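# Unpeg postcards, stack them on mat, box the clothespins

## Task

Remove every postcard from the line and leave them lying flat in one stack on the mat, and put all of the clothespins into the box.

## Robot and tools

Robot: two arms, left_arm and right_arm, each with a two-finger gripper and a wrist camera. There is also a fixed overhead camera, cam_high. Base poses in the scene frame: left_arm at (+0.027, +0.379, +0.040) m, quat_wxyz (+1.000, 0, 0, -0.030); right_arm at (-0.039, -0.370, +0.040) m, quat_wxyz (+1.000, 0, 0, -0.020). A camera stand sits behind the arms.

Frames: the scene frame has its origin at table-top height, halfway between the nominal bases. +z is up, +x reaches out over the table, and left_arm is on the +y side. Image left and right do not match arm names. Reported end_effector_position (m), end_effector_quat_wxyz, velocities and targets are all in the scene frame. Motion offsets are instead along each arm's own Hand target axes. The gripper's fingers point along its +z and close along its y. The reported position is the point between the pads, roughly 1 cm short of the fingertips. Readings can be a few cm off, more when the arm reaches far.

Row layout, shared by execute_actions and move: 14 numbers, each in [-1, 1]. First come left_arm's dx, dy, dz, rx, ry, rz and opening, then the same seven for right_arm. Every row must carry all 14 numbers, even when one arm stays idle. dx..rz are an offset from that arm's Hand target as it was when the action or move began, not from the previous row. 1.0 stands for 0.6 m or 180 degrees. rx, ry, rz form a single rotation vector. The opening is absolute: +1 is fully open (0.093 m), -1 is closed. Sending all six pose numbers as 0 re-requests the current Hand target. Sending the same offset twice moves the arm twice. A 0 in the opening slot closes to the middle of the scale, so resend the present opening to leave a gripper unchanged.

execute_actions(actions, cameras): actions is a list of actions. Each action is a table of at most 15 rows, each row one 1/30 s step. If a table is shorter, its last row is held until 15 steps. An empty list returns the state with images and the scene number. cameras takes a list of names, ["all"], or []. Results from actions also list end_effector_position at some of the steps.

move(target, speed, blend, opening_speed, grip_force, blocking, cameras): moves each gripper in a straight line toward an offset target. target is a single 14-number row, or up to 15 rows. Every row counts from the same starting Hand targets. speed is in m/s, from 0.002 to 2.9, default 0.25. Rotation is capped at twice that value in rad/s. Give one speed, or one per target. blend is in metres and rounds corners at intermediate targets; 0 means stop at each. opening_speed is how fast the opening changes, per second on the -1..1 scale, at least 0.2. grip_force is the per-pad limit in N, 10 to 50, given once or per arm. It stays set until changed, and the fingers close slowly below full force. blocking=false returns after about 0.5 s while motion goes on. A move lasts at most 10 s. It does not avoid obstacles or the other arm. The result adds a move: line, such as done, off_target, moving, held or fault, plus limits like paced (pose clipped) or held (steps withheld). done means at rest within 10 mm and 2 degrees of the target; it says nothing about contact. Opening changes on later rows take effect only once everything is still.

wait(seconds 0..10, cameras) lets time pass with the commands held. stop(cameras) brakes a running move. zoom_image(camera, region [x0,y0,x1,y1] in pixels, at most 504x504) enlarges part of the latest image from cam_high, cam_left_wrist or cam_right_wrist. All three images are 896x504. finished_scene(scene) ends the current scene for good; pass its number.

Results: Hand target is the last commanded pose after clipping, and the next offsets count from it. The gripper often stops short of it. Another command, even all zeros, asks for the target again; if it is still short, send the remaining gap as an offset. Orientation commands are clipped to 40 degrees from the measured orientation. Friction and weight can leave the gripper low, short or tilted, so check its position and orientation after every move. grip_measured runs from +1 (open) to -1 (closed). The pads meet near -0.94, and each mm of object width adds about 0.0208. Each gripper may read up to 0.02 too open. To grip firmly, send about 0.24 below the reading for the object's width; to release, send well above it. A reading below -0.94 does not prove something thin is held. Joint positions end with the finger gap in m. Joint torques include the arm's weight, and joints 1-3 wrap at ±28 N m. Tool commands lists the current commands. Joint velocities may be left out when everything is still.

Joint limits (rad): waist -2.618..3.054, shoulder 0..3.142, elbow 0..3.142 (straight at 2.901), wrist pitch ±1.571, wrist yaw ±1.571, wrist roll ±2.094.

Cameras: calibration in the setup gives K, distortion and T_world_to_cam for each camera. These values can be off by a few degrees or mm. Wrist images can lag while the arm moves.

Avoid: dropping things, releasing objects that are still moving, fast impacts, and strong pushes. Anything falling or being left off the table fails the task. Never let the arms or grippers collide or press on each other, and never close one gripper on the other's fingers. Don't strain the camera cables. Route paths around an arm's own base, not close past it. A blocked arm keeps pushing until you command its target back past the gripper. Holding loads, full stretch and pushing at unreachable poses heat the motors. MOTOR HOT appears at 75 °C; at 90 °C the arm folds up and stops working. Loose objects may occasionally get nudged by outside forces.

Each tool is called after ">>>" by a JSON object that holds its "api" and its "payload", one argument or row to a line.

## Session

>>> {"api": "execute_actions", "payload": {
  "actions": []
}}

>>> {"api": "zoom_image", "payload": {
  "camera": "cam_high",
  "region": [200, 130, 600, 430]
}}

Scene clock: 0.00 s.
left_arm: end_effector_position=(+0.4092, +0.3809, +0.1140) grip_measured=+1.000 end_effector_quat_wxyz=(+0.540, -0.038, +0.840, +0.045) | right_arm: end_effector_position=(+0.3426, -0.3744, +0.1209) grip_measured=+1.000 end_effector_quat_wxyz=(+0.568, +0.011, +0.819, -0.077)
Joint positions: left_arm=[-0.014 1.549 0.374 0.741 -0.185 -0.048 0.093] | right_arm=[0.123 1.581 0.331 0.892 0.218 -0.04 0.093]
Joint velocities: within noise
Joint torques (N m): no reading
Motor temperatures (°C): left_arm=[23 29 29 27 23 25 22] | right_arm=[23 28 33 26 24 25 24]
Heat: left arm: 29 °C; right arm: 33 °C.
Hand target: left_arm +0.4140, +0.3806, +0.1246; +0.554, -0.040, +0.830, +0.043 | right_arm +0.3459, -0.3742, +0.1278; +0.577, +0.013, +0.813, -0.076
Tool commands: left_gripper/opening=+1.0 right_gripper/opening=+1.0
camera_calibration:
cam_left_wrist: T_world_to_cam=[[0.0931008, -0.994488, -0.048232, 0.346919], [-0.754633, -0.0388796, -0.654994, 0.438549], [0.649508, 0.0973779, -0.754093, -0.13111], [0, 0, 0, 1]] pos_world=[0.383802, 0.374824, 0.20511]
cam_right_wrist: T_world_to_cam=[[-0.1167, -0.987141, 0.109244, -0.34411], [-0.719713, 0.00825715, -0.694222, 0.372854], [0.684393, -0.15964, -0.711422, -0.125776], [0, 0, 0, 1]] pos_world=[0.314271, -0.362843, 0.206956]

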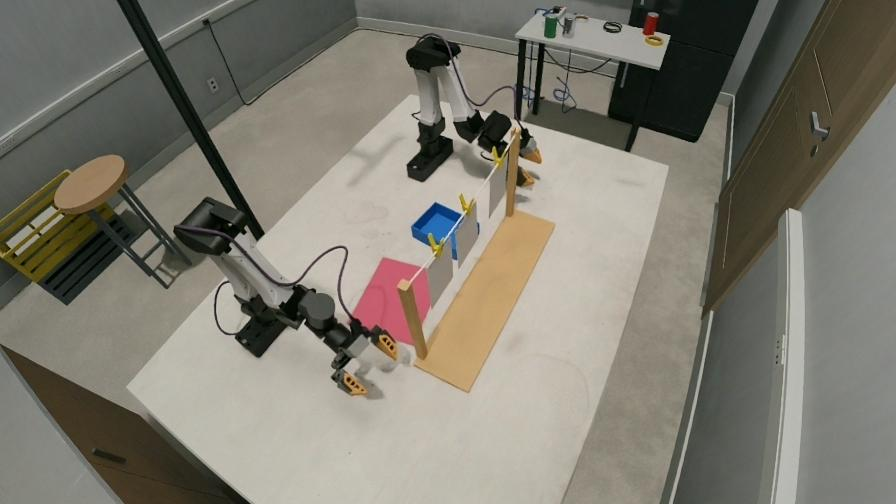

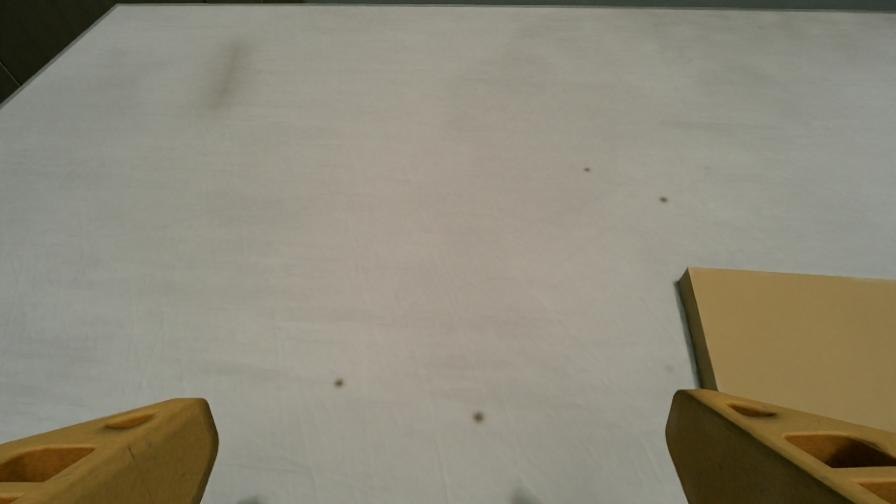

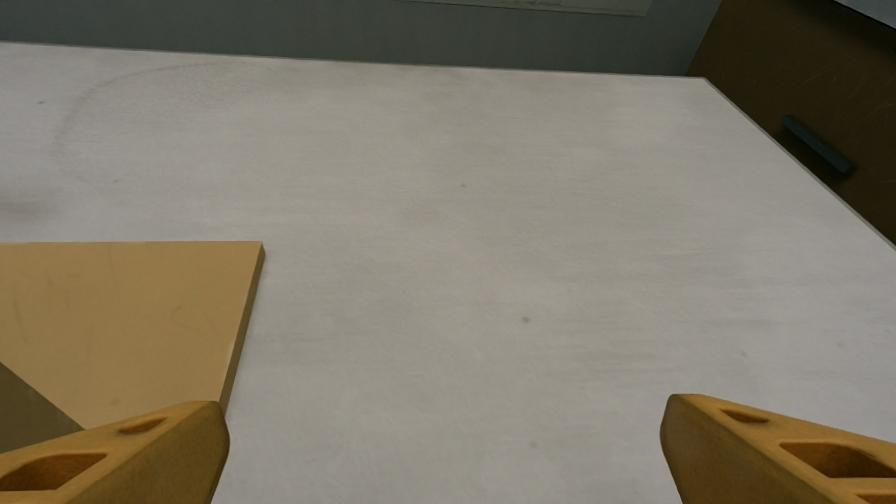

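Scaled by 1.260 from the camera's 896x504 image, which has a finer 1280x720 frame.

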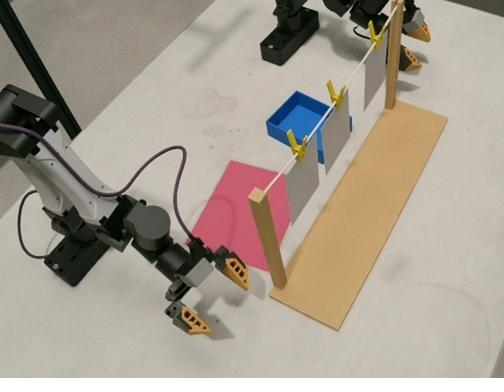

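>>> {"api": "move", "payload": {
  "target": [
    [-0.2738,-0.0963,-0.3692,0.2258,0.0884,0.1275,-0.32,-0.4347,-0.0217,-0.2342,-0.2328,0.1491,-0.1197,0.2],
    [-0.2738,-0.0963,-0.3692,0.2258,0.0884,0.1275,-0.32,-0.5142,0.239,-0.1417,-0.3957,0.1889,-0.3503,0.2]
  ],
  "speed": 0.25,
  "blend": [0.05,0],
  "cameras": ["all"]
}}

>>> {"api": "zoom_image", "payload": {
  "camera": "cam_right_wrist",
  "region": [300, 150, 600, 450]
}}

Scene clock: 54.87 s.
left_arm: end_effector_position=(+0.2778, +0.3004, +0.3480) grip_measured=-0.318 end_effector_quat_wxyz=(+0.384, +0.306, +0.859, -0.145) | right_arm: end_effector_position=(+0.3843, -0.2025, +0.4254) grip_measured=+0.201 end_effector_quat_wxyz=(+0.410, -0.583, +0.699, +0.056)
Joint positions: left_arm=[0.082 1.065 1.373 -1.177 0.519 0.513 0.03] | right_arm=[0.254 2.105 2.843 -1.557 -0.45 -0.996 0.055]
Joint torques (N m): left_arm=[0.81 -1.2 9.14 1.35 0.38 0.12] | right_arm=[0.57 -7.72 6.89 1.73 -0.28 -0.18]
Motor temperatures (°C): left_arm=[23 31 32 35 23 25 22] | right_arm=[23 31 36 35 24 25 24]
Heat: left arm: 35 °C; right arm: 36 °C.
Hand target: left_arm +0.2803, +0.3006, +0.3594; +0.397, +0.310, +0.852, -0.144 | right_arm +0.3850, -0.2001, +0.4294; +0.126, -0.677, +0.715, +0.119
Off the commanded pose: left_arm 0.012 m, 2 deg | right_arm 0.005 m, 35 deg.
elbow stopped short (right arm): the move would have taken joint 3 (elbow) straighter than the controller allows.
move: off_target (left_arm, right_arm)
camera_calibration:
cam_left_wrist: T_world_to_cam=[[-0.654814, -0.755771, 0.00526045, 0.407894], [-0.692328, 0.597025, -0.40527, 0.19425], [0.303151, -0.269018, -0.914182, 0.400441], [0, 0, 0, 1]] pos_world=[0.280186, 0.300029, 0.442654]
cam_right_wrist: T_world_to_cam=[[0.857276, -0.323652, 0.400409, -0.566578], [-0.213883, -0.931299, -0.294849, 0.058273], [0.468329, 0.167126, -0.867604, 0.305385], [0, 0, 0, 1]] pos_world=[0.355157, -0.180143, 0.508998]

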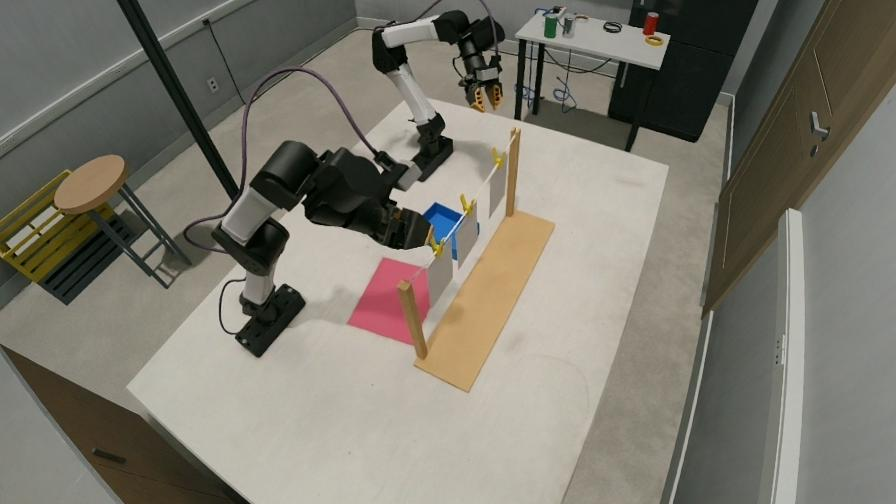

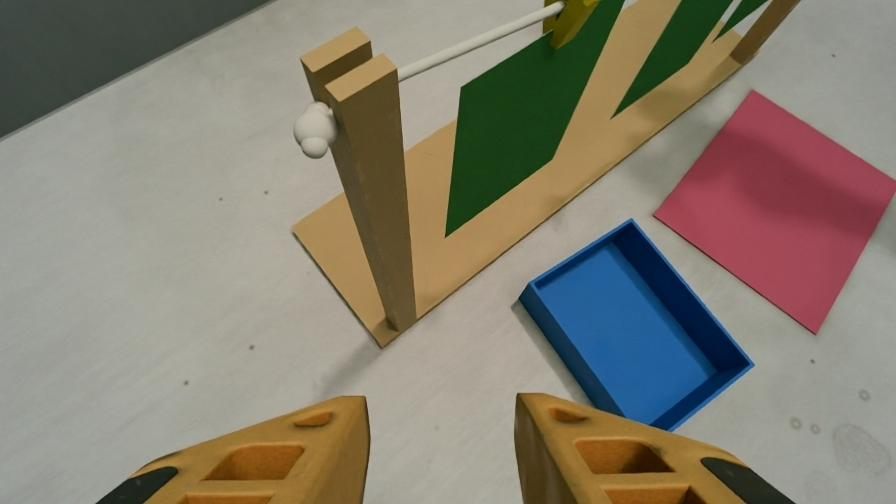

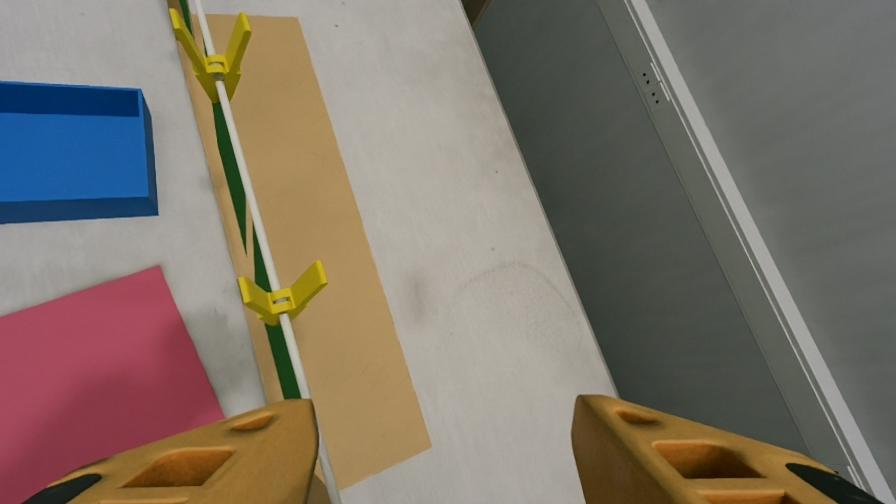

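Scaled by 1.680 from the camera's 896x504 image, which has a finer 1280x720 frame.

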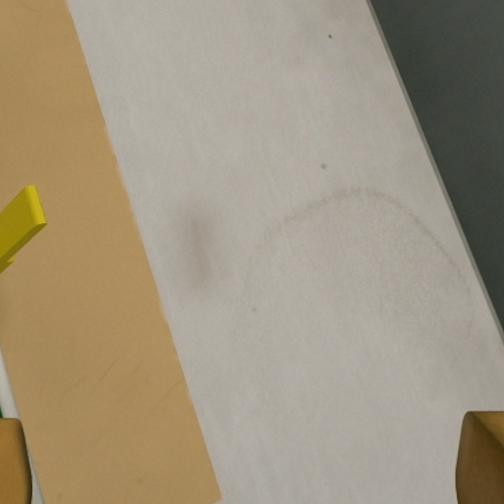

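>>> {"api": "move", "payload": {
  "target": [
    [-0.2888,-0.3758,0.4043,0.2052,0.0257,0.1879,0.1,0.2085,-0.1202,-0.0422,-0.3585,-0.2442,0.5983,-0.32]
  ],
  "speed": 0.2,
  "cameras": ["all"]
}}

>>> {"api": "zoom_image", "payload": {
  "camera": "cam_left_wrist",
  "region": [300, 204, 600, 504]
}}

Scene clock: 99.43 s.
left_arm: end_effector_position=(+0.3620, -0.0551, +0.3282) grip_measured=+0.098 end_effector_quat_wxyz=(+0.299, +0.631, +0.662, -0.271) | right_arm: end_effector_position=(+0.4479, -0.3254, +0.4090) grip_measured=-0.319 end_effector_quat_wxyz=(-0.084, +0.276, +0.661, +0.693)
Joint positions: left_arm=[-0.699 2.376 2.835 -1.349 0.52 0.575 0.05] | right_arm=[-0.221 2.433 2.843 -1.478 -1.541 1.019 0.03]
Joint torques (N m): left_arm=[-0.43 -9.94 8.5 1.51 0.37 0.08] | right_arm=[-0.81 -10.32 7.08 1.23 -0.73 0.09]
Heat: left arm: 35 °C; right arm: 38 °C.
Hand target: left_arm +0.3633, -0.0632, +0.3359; +0.271, +0.654, +0.653, -0.271 | right_arm +0.4503, -0.3299, +0.4105; -0.123, +0.241, +0.697, +0.664
Off the commanded pose: left_arm 0.011 m, 4 deg | right_arm 0.005 m, 8 deg.
elbow stopped short (right arm): the move would have taken joint 3 (elbow) straighter than the controller allows.
elbow stopped short (left arm): the move would have taken joint 3 (elbow) straighter than the controller allows.
move: off_target (left_arm, right_arm)
camera_calibration:
cam_left_wrist: T_world_to_cam=[[-0.999064, -0.0338933, -0.0268844, 0.369365], [-0.0206992, 0.920203, -0.390893, 0.226792], [0.0379877, -0.38997, -0.920044, 0.352474], [0, 0, 0, 1]] pos_world=[0.360324, -0.0587216, 0.422873]
cam_right_wrist: T_world_to_cam=[[-0.490133, 0.106701, -0.865092, 0.606872], [-0.86366, -0.193503, 0.465454, 0.172805], [-0.117733, 0.97528, 0.186996, 0.376155], [0, 0, 0, 1]] pos_world=[0.490979, -0.398172, 0.374228]

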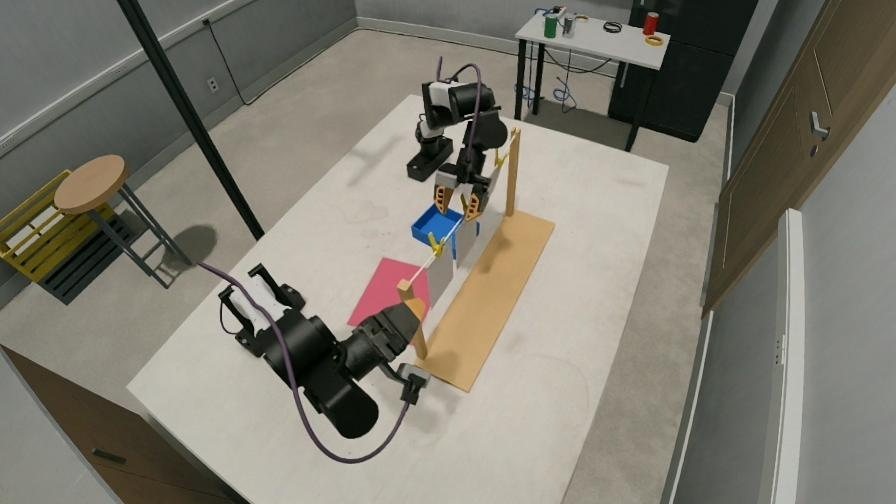

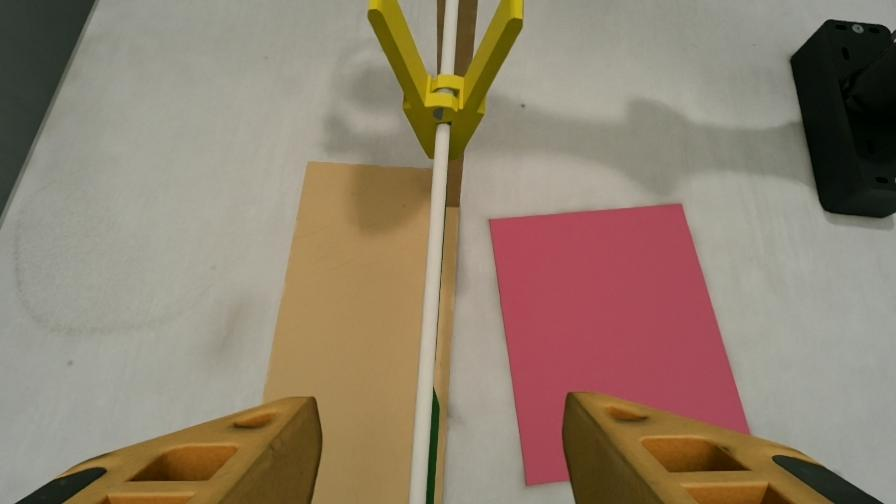

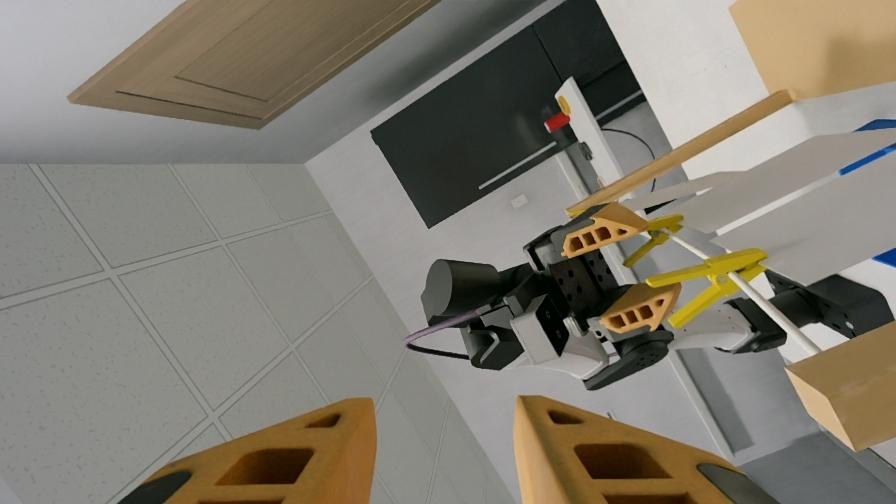

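Scaled by 1.680 from the camera's 896x504 image, which has a finer 1280x720 frame.

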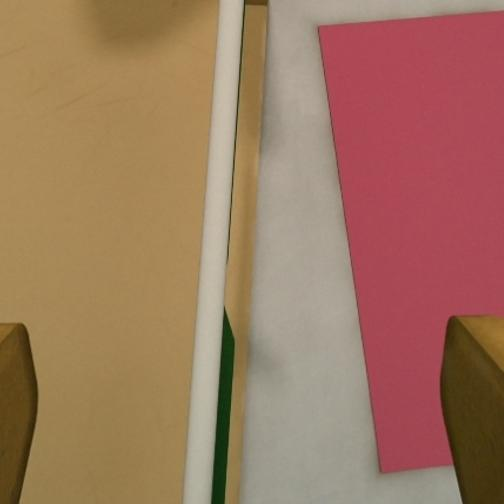

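>>> {"api": "zoom_image", "payload": {
  "camera": "cam_right_wrist",
  "region": [480, 150, 896, 450]
}}

>>> {"api": "zoom_image", "payload": {
  "camera": "cam_high",
  "region": [380, 110, 560, 290]
}}

Scaled by 1.212 from the camera's 896x504 image, which has a finer 1280x720 frame.

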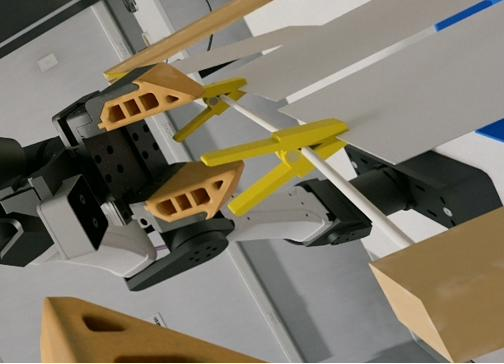

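Scaled by 2.800 from the camera's 896x504 image, which has a finer 1280x720 frame.

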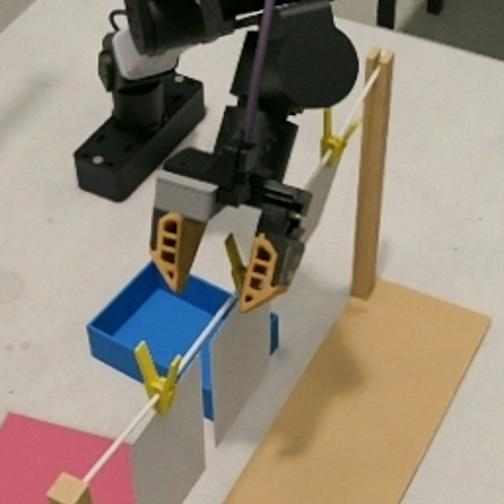

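>>> {"api": "move", "payload": {
  "target": [
    [-0.0127,-0.0472,0.0152,-0.102,-0.082,0.1324,0.3,-0.1422,-0.2382,0.0928,0,0,0,-0.32]
  ],
  "speed": 0.15,
  "cameras": ["all"]
}}

>>> {"api": "zoom_image", "payload": {
  "camera": "cam_high",
  "region": [340, 110, 560, 410]
}}

Scene clock: 144.87 s.
left_arm: end_effector_position=(+0.3402, -0.0769, +0.3054) grip_measured=+0.298 end_effector_quat_wxyz=(+0.468, +0.689, +0.520, -0.190) | right_arm: end_effector_position=(+0.4600, -0.2930, +0.2436) grip_measured=-0.319 end_effector_quat_wxyz=(-0.116, +0.251, +0.692, +0.667)
Joint positions: left_arm=[-0.79 1.893 1.745 -0.411 0.396 0.776 0.06] | right_arm=[-0.147 2.529 2.389 -1.55 -1.487 0.4 0.03]
Joint torques (N m): left_arm=[-0.64 -13.57 6.74 1.93 0.07 0.11] | right_arm=[0.61 -11.23 7.27 0.15 -0.61 -0.26]
Motor temperatures (°C): left_arm=[23 36 37 36 23 25 22] | right_arm=[23 43 39 30 24 25 24]
Heat: left arm: 37 °C; right arm: 43 °C.
Hand target: left_arm +0.3351, -0.0749, +0.3350; +0.501, +0.682, +0.500, -0.183 | right_arm +0.4599, -0.2899, +0.2400; -0.123, +0.241, +0.697, +0.664
Off the commanded pose: left_arm 0.030 m, 5 deg | right_arm 0.005 m, 2 deg.
joint sent to its limit (right arm) — joint 4 (wrist pitch), lower limit. The joint targets still meet the commanded pose.
move: off_target (left_arm)
camera_calibration:
cam_left_wrist: T_world_to_cam=[[-0.888205, 0.0414857, -0.457571, 0.445827], [0.27929, 0.839537, -0.466021, 0.15224], [0.364815, -0.541717, -0.757267, 0.151269], [0, 0, 0, 1]] pos_world=[0.298281, -0.0643615, 0.389495]
cam_right_wrist: T_world_to_cam=[[-0.509082, 0.00986259, -0.860661, 0.44544], [-0.834475, -0.250687, 0.490721, 0.230089], [-0.210917, 0.968018, 0.135851, 0.429995], [0, 0, 0, 1]] pos_world=[0.509463, -0.362956, 0.212048]

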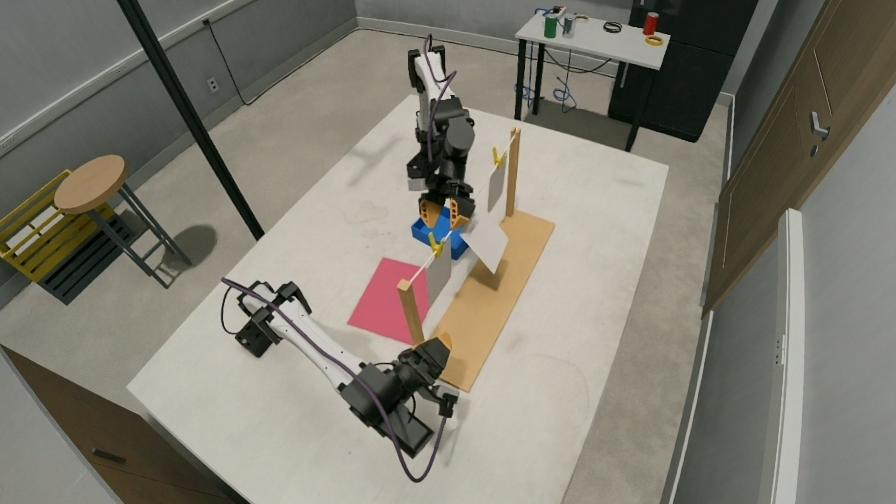

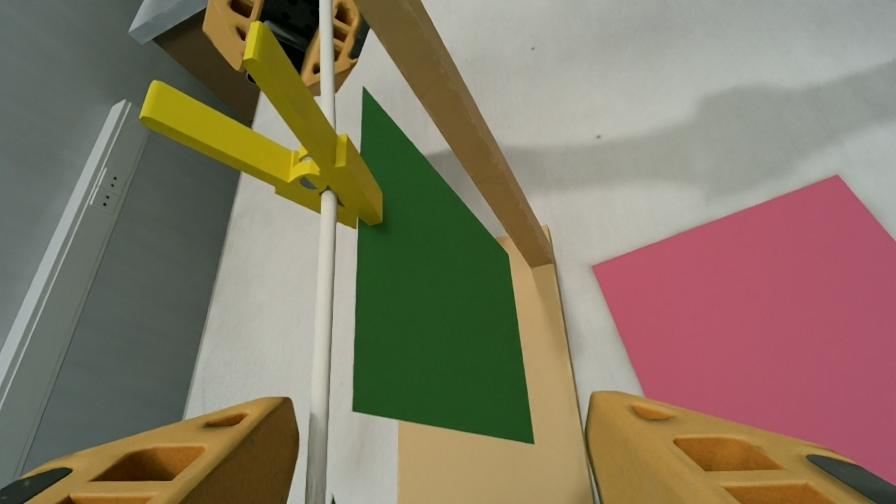

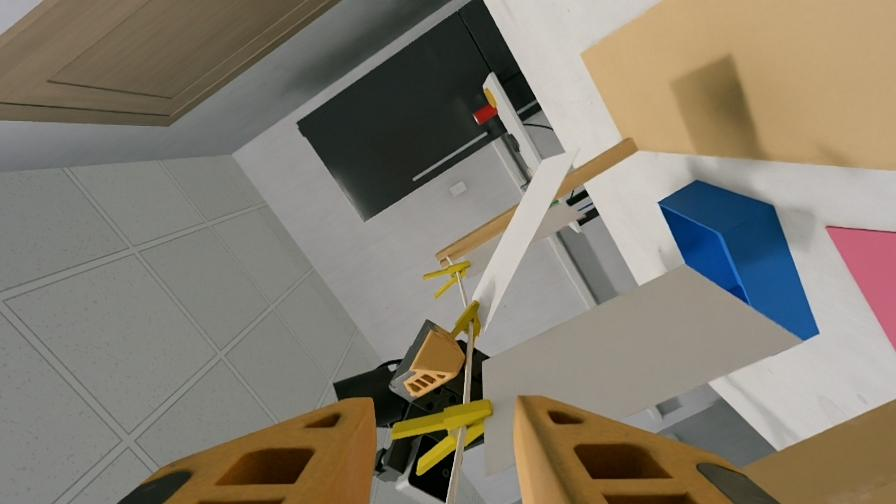

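Scaled by 1.680 from the camera's 896x504 image, which has a finer 1280x720 frame.

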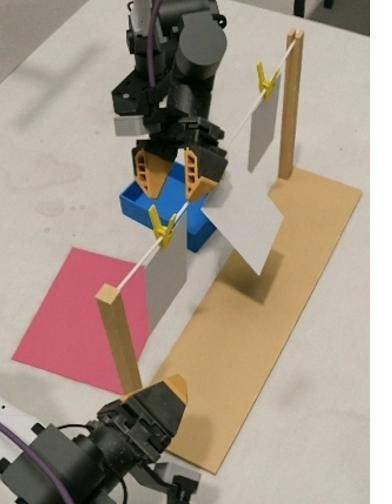

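>>> {"api": "move", "payload": {
  "target": [
    [-0.0845,0.0698,0.004,0,0,0,0.1,0,0,0,0,0,0,-0.32]
  ],
  "speed": 0.1,
  "cameras": ["cam_high","cam_left_wrist"]
}}

>>> {"api": "zoom_image", "payload": {
  "camera": "cam_high",
  "region": [380, 130, 560, 310]
}}

Scene clock: 156.93 s.
left_arm: end_effector_position=(+0.3492, -0.0973, +0.3855) grip_measured=+0.102 end_effector_quat_wxyz=(+0.491, +0.685, +0.505, -0.186) | right_arm: end_effector_position=(+0.4600, -0.2930, +0.2436) grip_measured=-0.319 end_effector_quat_wxyz=(-0.115, +0.251, +0.692, +0.667)
Joint positions: left_arm=[-0.805 2.054 2.263 -0.713 0.383 0.776 0.05] | right_arm=[-0.147 2.529 2.389 -1.55 -1.487 0.399 0.03]
Joint torques (N m): left_arm=[-0.57 -8.8 9.94 1.76 0.04 0] | right_arm=[0.62 -11.26 7.27 0.16 -0.61 -0.24]
Heat: left arm: 38 °C; right arm: 45 °C.
Hand target: left_arm +0.3500, -0.1022, +0.3929; +0.501, +0.682, +0.500, -0.183 | right_arm +0.4599, -0.2899, +0.2400; -0.123, +0.241, +0.697, +0.664
Off the commanded pose: left_arm 0.009 m, 1 deg | right_arm 0.005 m, 2 deg.
joint sent to its limit (right arm) — joint 4 (wrist pitch), lower limit. The joint targets still meet the commanded pose.
move: done
camera_calibration:
cam_left_wrist: T_world_to_cam=[[-0.86834, 0.0276546, -0.495199, 0.497519], [0.302789, 0.820344, -0.485134, 0.20152], [0.392817, -0.571202, -0.72071, 0.170858], [0, 0, 0, 1]] pos_world=[0.303881, -0.0814797, 0.467274]
Images, in order (width x height): cam_high 896x504, cam_left_wrist 896x504.

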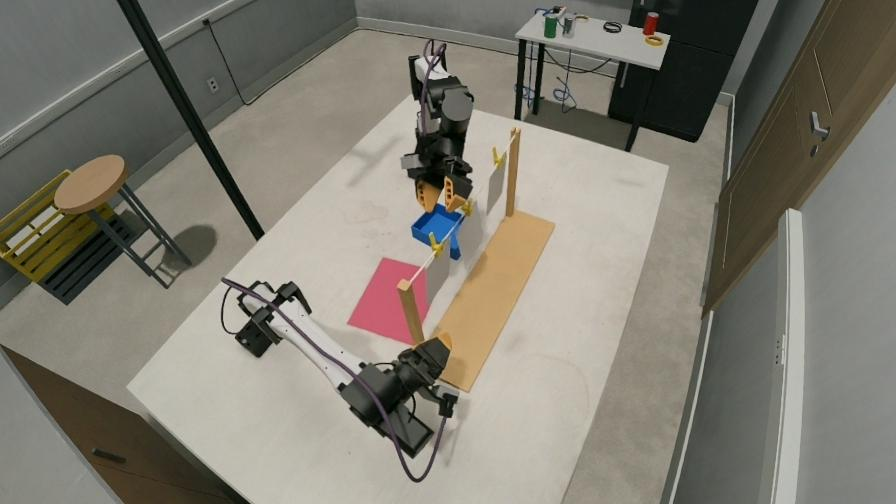

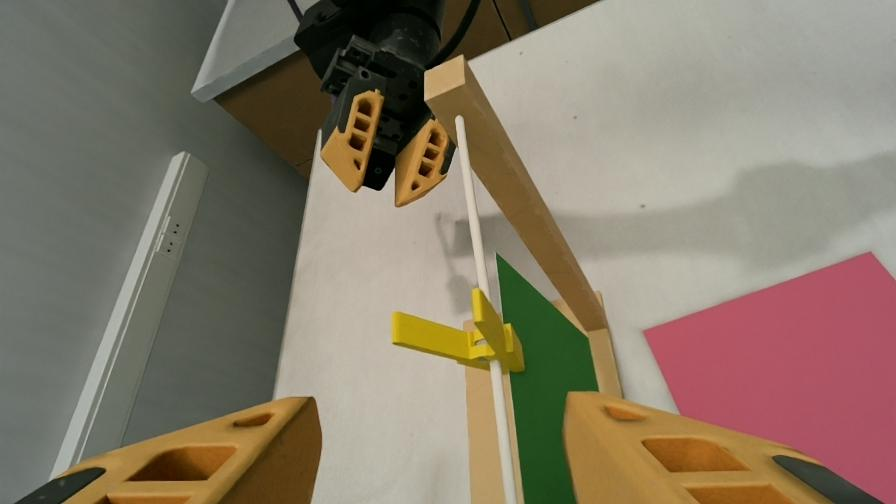

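Scaled by 2.800 from the camera's 896x504 image, which has a finer 1280x720 frame.

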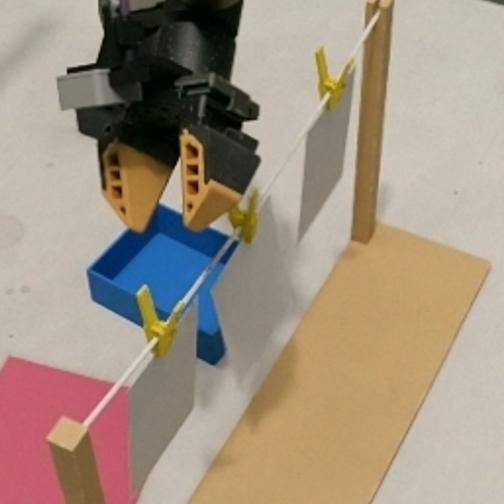

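>>> {"api": "move", "payload": {
  "target": [
    [0.04,0.0,0.0515,0,0,0,0.2,0,0,0,0,0,0,-0.32],
    [0.04,0.0,0.13,0,0,0,0.2,0,0,0,0,0,0,-0.32]
  ],
  "speed": 0.08,
  "blend": [0.01,0],
  "cameras": ["all"]
}}

>>> {"api": "zoom_image", "payload": {
  "camera": "cam_left_wrist",
  "region": [250, 204, 650, 504]
}}

>>> {"api": "zoom_image", "payload": {
  "camera": "cam_high",
  "region": [380, 130, 560, 310]
}}

Scene clock: 171.77 s.
left_arm: end_effector_position=(+0.3777, -0.1537, +0.3360) grip_measured=+0.198 end_effector_quat_wxyz=(+0.492, +0.687, +0.502, -0.186) | right_arm: end_effector_position=(+0.4600, -0.2930, +0.2436) grip_measured=-0.319 end_effector_quat_wxyz=(-0.115, +0.251, +0.692, +0.667)
Joint positions: left_arm=[-0.834 2.319 2.485 -0.663 0.361 0.768 0.055] | right_arm=[-0.147 2.529 2.389 -1.55 -1.487 0.399 0.03]
Joint torques (N m): left_arm=[-0.35 -10.5 10.11 1.79 0.04 -0.04] | right_arm=[0.61 -11.28 7.21 0.16 -0.61 -0.25]
Heat: left arm: 39 °C; right arm: 47 °C.
Hand target: left_arm +0.3800, -0.1578, +0.3413; +0.501, +0.682, +0.500, -0.183 | right_arm +0.4599, -0.2899, +0.2400; -0.123, +0.241, +0.697, +0.664
Off the commanded pose: left_arm 0.007 m, 1 deg | right_arm 0.005 m, 2 deg.
joint sent to its limit (right arm) — joint 4 (wrist pitch), lower limit. The joint targets still meet the commanded pose.
move: done
camera_calibration:
cam_left_wrist: T_world_to_cam=[[-0.865257, 0.0323948, -0.500281, 0.500629], [0.310263, 0.818445, -0.483616, 0.211475], [0.393786, -0.573671, -0.718216, 0.090152], [0, 0, 0, 1]] pos_world=[0.332059, -0.137581, 0.417476]
cam_right_wrist: T_world_to_cam=[[-0.508753, 0.00981712, -0.860857, 0.445297], [-0.834656, -0.250693, 0.49041, 0.230246], [-0.210996, 0.968017, 0.135735, 0.43006], [0, 0, 0, 1]] pos_world=[0.509463, -0.362956, 0.212048]

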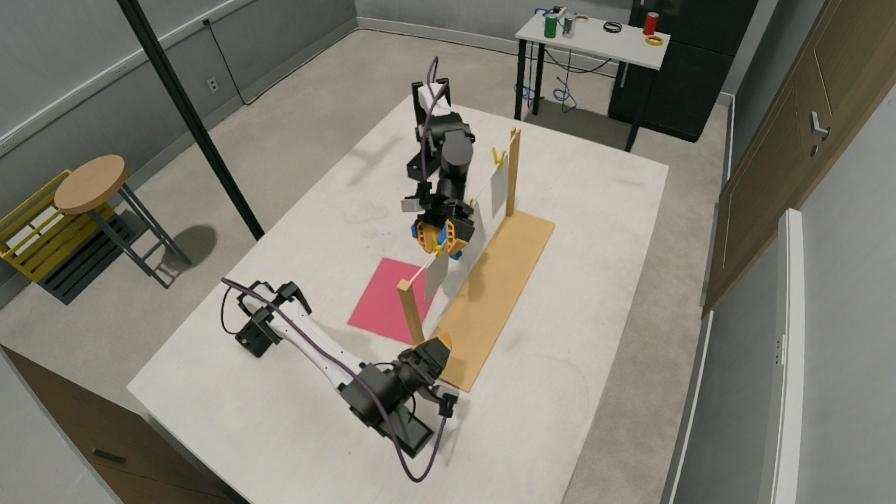

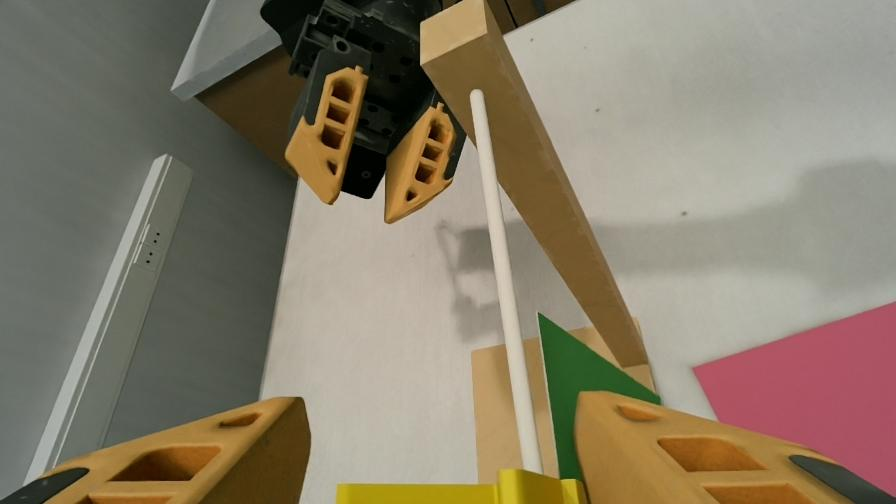

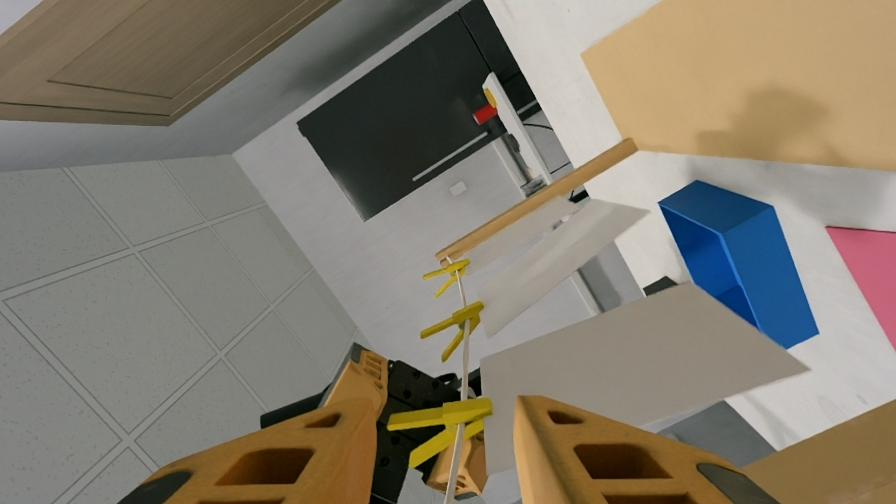

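Scaled by 1.260 from the camera's 896x504 image, which has a finer 1280x720 frame.

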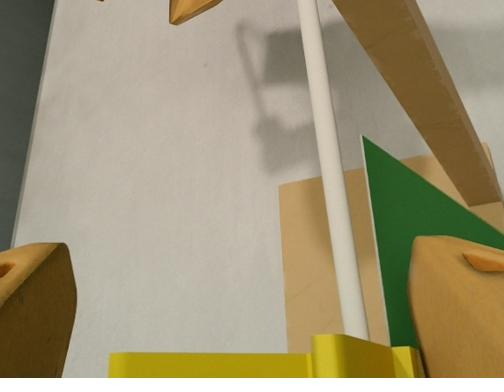

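Scaled by 2.800 from the camera's 896x504 image, which has a finer 1280x720 frame.

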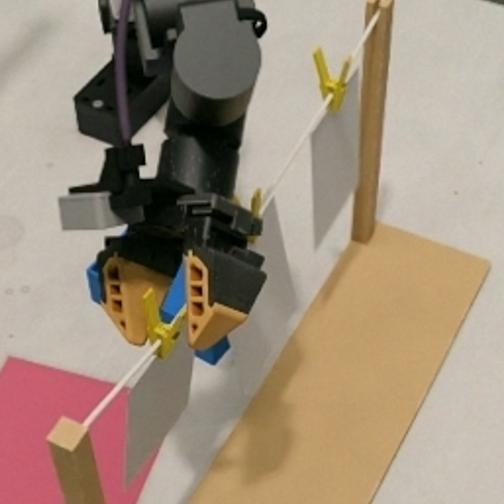

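>>> {"api": "move", "payload": {
  "target": [
    [0,0,0,0,0,0,-0.05,0,0,0,0,0,0,-0.32],
    [-0.0037,-0.0172,-0.0022,-0.0497,0,0.087,-0.05,0,0,0,0,0,0,-0.32],
    [-0.0025,-0.035,-0.0015,-0.0994,0,0.174,-0.05,0,0,0,0,0,0,-0.32]
  ],
  "speed": 0.1,
  "blend": [0,0.01,0],
  "cameras": ["all"]
}}

>>> {"api": "zoom_image", "payload": {
  "camera": "cam_high",
  "region": [380, 130, 560, 390]
}}

Scene clock: 195.43 s.
left_arm: end_effector_position=(+0.3684, -0.1626, +0.2966) grip_measured=-0.048 end_effector_quat_wxyz=(+0.602, +0.724, +0.335, +0.031) | right_arm: end_effector_position=(+0.4600, -0.2930, +0.2436) grip_measured=-0.319 end_effector_quat_wxyz=(-0.115, +0.251, +0.692, +0.667)
Joint positions: left_arm=[-0.92 2.112 1.803 0.032 0.101 1.219 0.043] | right_arm=[-0.147 2.529 2.389 -1.55 -1.487 0.399 0.03]
Joint torques (N m): left_arm=[-0.55 -15.8 6.71 2.13 -0.02 0.04] | right_arm=[0.61 -11.23 7.23 0.15 -0.62 -0.25]
Motor temperatures (°C): left_arm=[23 41 37 38 23 25 22] | right_arm=[23 49 39 28 24 25 24]
Heat: left arm: 41 °C; right arm: 49 °C.
Hand target: left_arm +0.3608, -0.1579, +0.3325; +0.631, +0.706, +0.320, +0.037 | right_arm +0.4599, -0.2899, +0.2400; -0.123, +0.241, +0.697, +0.664
Off the commanded pose: left_arm 0.037 m, 4 deg | right_arm 0.005 m, 2 deg.
joint sent to its limit (right arm) — joint 4 (wrist pitch), lower limit. The joint targets still meet the commanded pose.
move: off_target (left_arm)
camera_calibration:
cam_left_wrist: T_world_to_cam=[[-0.435168, 0.071281, -0.897523, 0.43883], [0.528495, 0.827277, -0.190541, 0.0366779], [0.728918, -0.557254, -0.397676, -0.155488], [0, 0, 0, 1]] pos_world=[0.284919, -0.148269, 0.339015]
cam_right_wrist: T_world_to_cam=[[-0.508753, 0.00981712, -0.860857, 0.445297], [-0.834656, -0.250693, 0.49041, 0.230246], [-0.210996, 0.968017, 0.135735, 0.43006], [0, 0, 0, 1]] pos_world=[0.509463, -0.362956, 0.212048]

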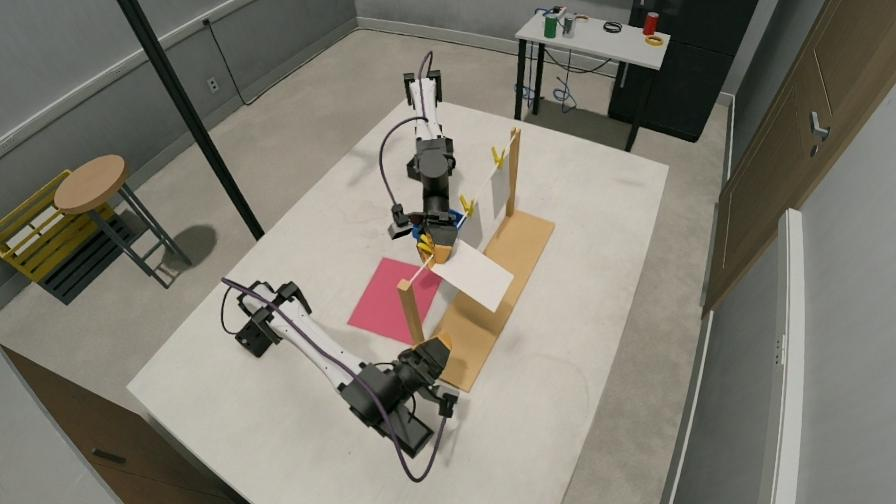

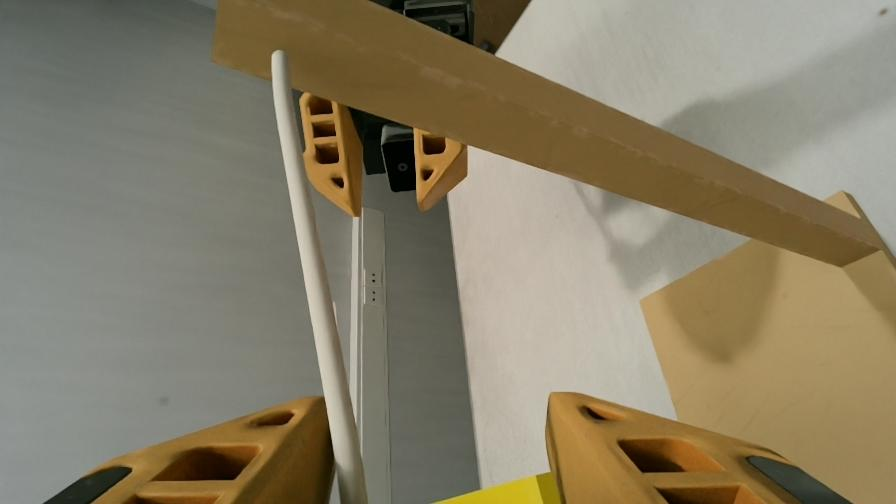

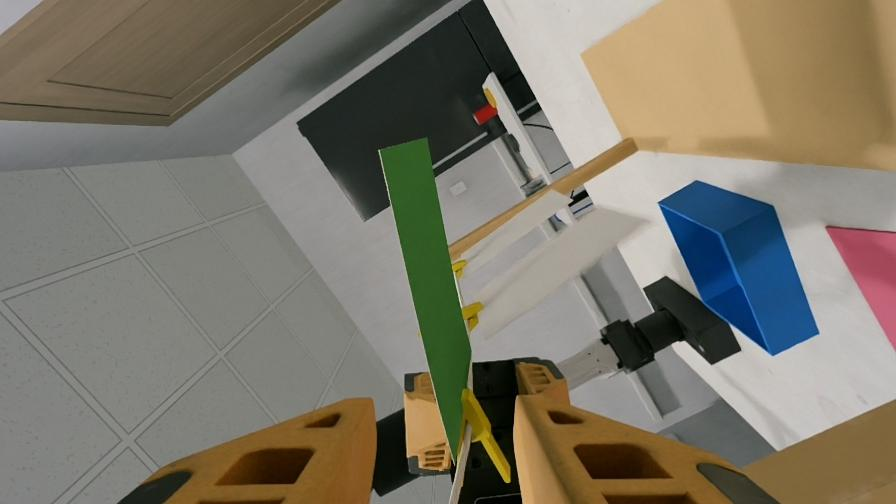

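Scaled by 1.938 from the camera's 896x504 image, which has a finer 1280x720 frame.

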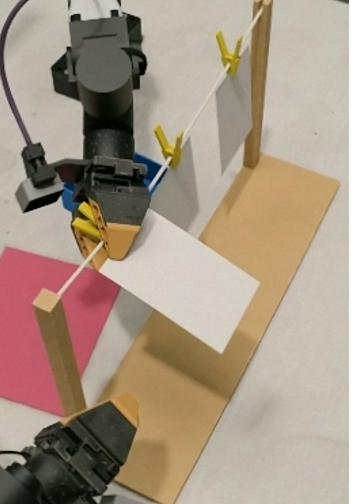

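>>> {"api": "move", "payload": {
  "target": [
    [-0.0193,0.012,-0.019,0,0,0,-0.05,0,0,0,0,0,0,-0.32]
  ],
  "speed": 0.06,
  "cameras": ["all"]
}}

>>> {"api": "zoom_image", "payload": {
  "camera": "cam_high",
  "region": [380, 160, 540, 320]
}}

>>> {"api": "zoom_image", "payload": {
  "camera": "cam_right_wrist",
  "region": [350, 120, 600, 504]
}}

Scene clock: 206.23 s.
left_arm: end_effector_position=(+0.3575, -0.1612, +0.3130) grip_measured=-0.048 end_effector_quat_wxyz=(+0.609, +0.721, +0.329, +0.033) | right_arm: end_effector_position=(+0.4600, -0.2930, +0.2436) grip_measured=-0.319 end_effector_quat_wxyz=(-0.115, +0.251, +0.692, +0.667)
Joint positions: left_arm=[-0.937 2.074 1.795 0.02 0.089 1.219 0.043] | right_arm=[-0.147 2.529 2.389 -1.55 -1.487 0.399 0.03]
Joint torques (N m): left_arm=[-0.54 -15.8 6.76 1.93 -0.05 0.01] | right_arm=[0.61 -11.26 7.21 0.15 -0.62 -0.24]
Heat: left arm: 43 °C; right arm: 49 °C.
Hand target: left_arm +0.3493, -0.1538, +0.3454; +0.631, +0.706, +0.320, +0.037 | right_arm +0.4599, -0.2899, +0.2400; -0.123, +0.241, +0.697, +0.664
Off the commanded pose: left_arm 0.034 m, 3 deg | right_arm 0.005 m, 2 deg.
joint sent to its limit (right arm) — joint 4 (wrist pitch), lower limit. The joint targets still meet the commanded pose.
move: off_target (left_arm)
camera_calibration:
cam_left_wrist: T_world_to_cam=[[-0.423397, 0.061841, -0.903831, 0.444886], [0.534579, 0.822517, -0.194145, 0.0425891], [0.73141, -0.565369, -0.38131, -0.147509], [0, 0, 0, 1]] pos_world=[0.273486, -0.145939, 0.354123]
cam_right_wrist: T_world_to_cam=[[-0.508753, 0.00981712, -0.860857, 0.445297], [-0.834656, -0.250693, 0.49041, 0.230246], [-0.210996, 0.968017, 0.135735, 0.43006], [0, 0, 0, 1]] pos_world=[0.509463, -0.362956, 0.212048]

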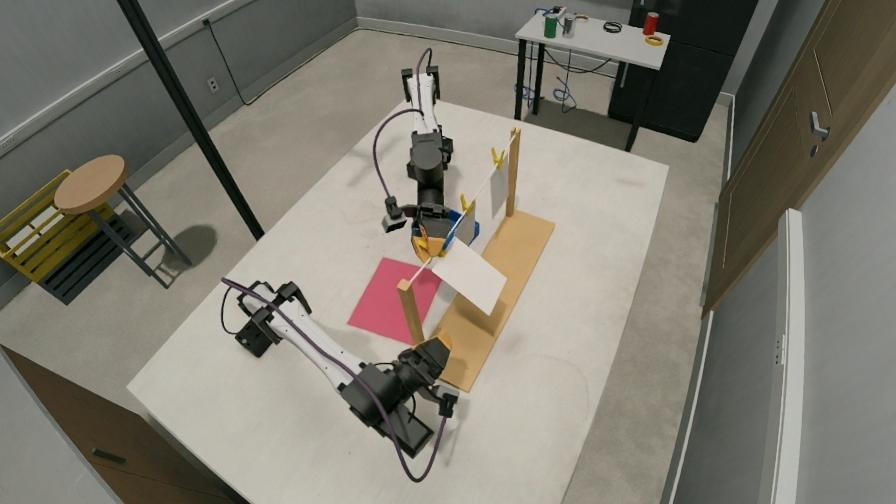

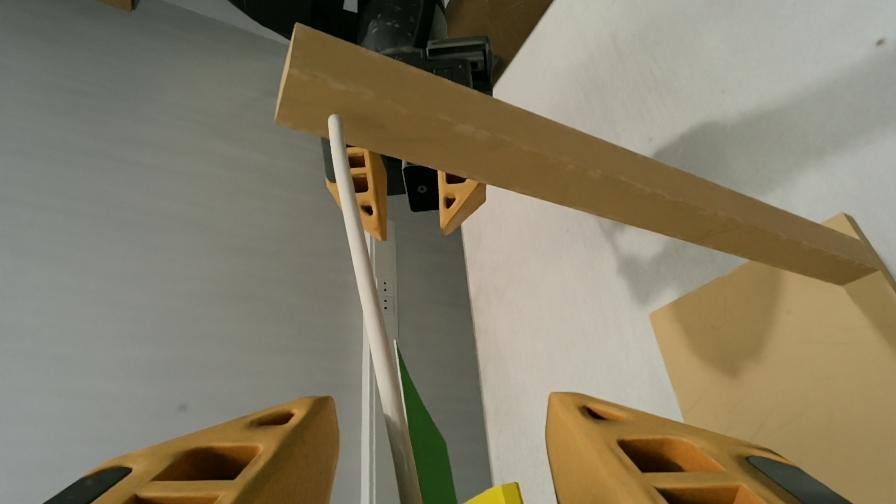

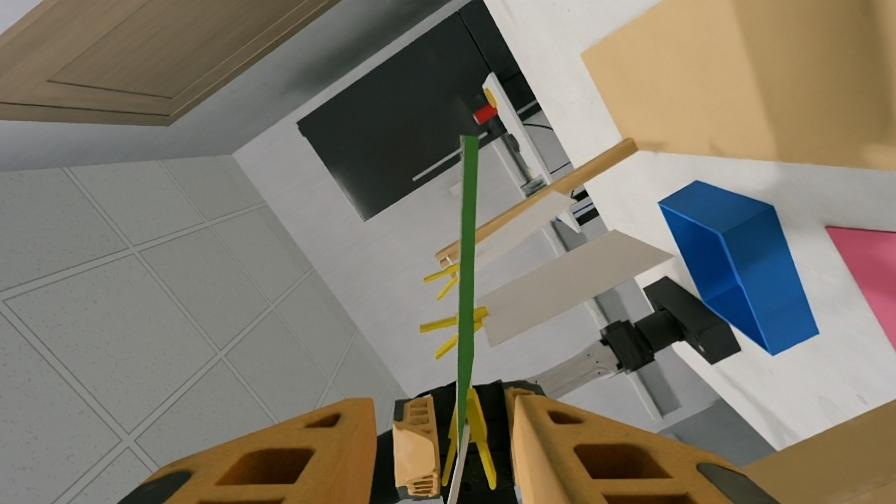

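Scaled by 3.150 from the camera's 896x504 image, which has a finer 1280x720 frame.

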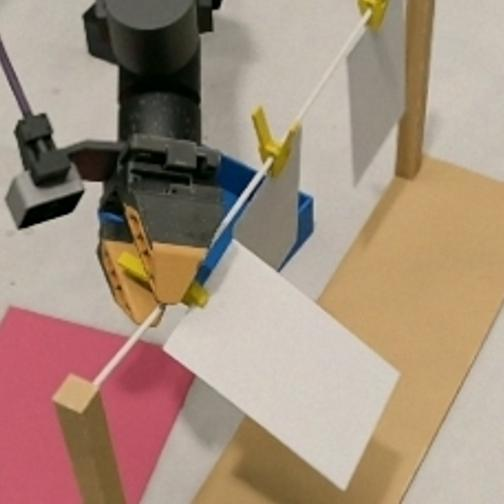

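Scaled by 1.312 from the camera's 896x504 image, which has a finer 1280x720 frame.

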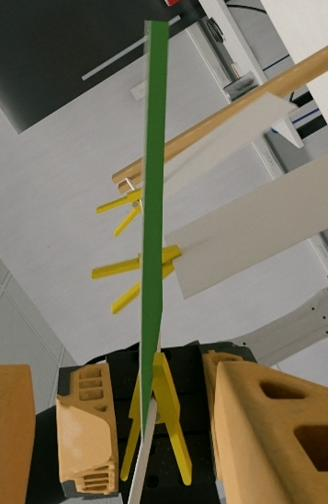

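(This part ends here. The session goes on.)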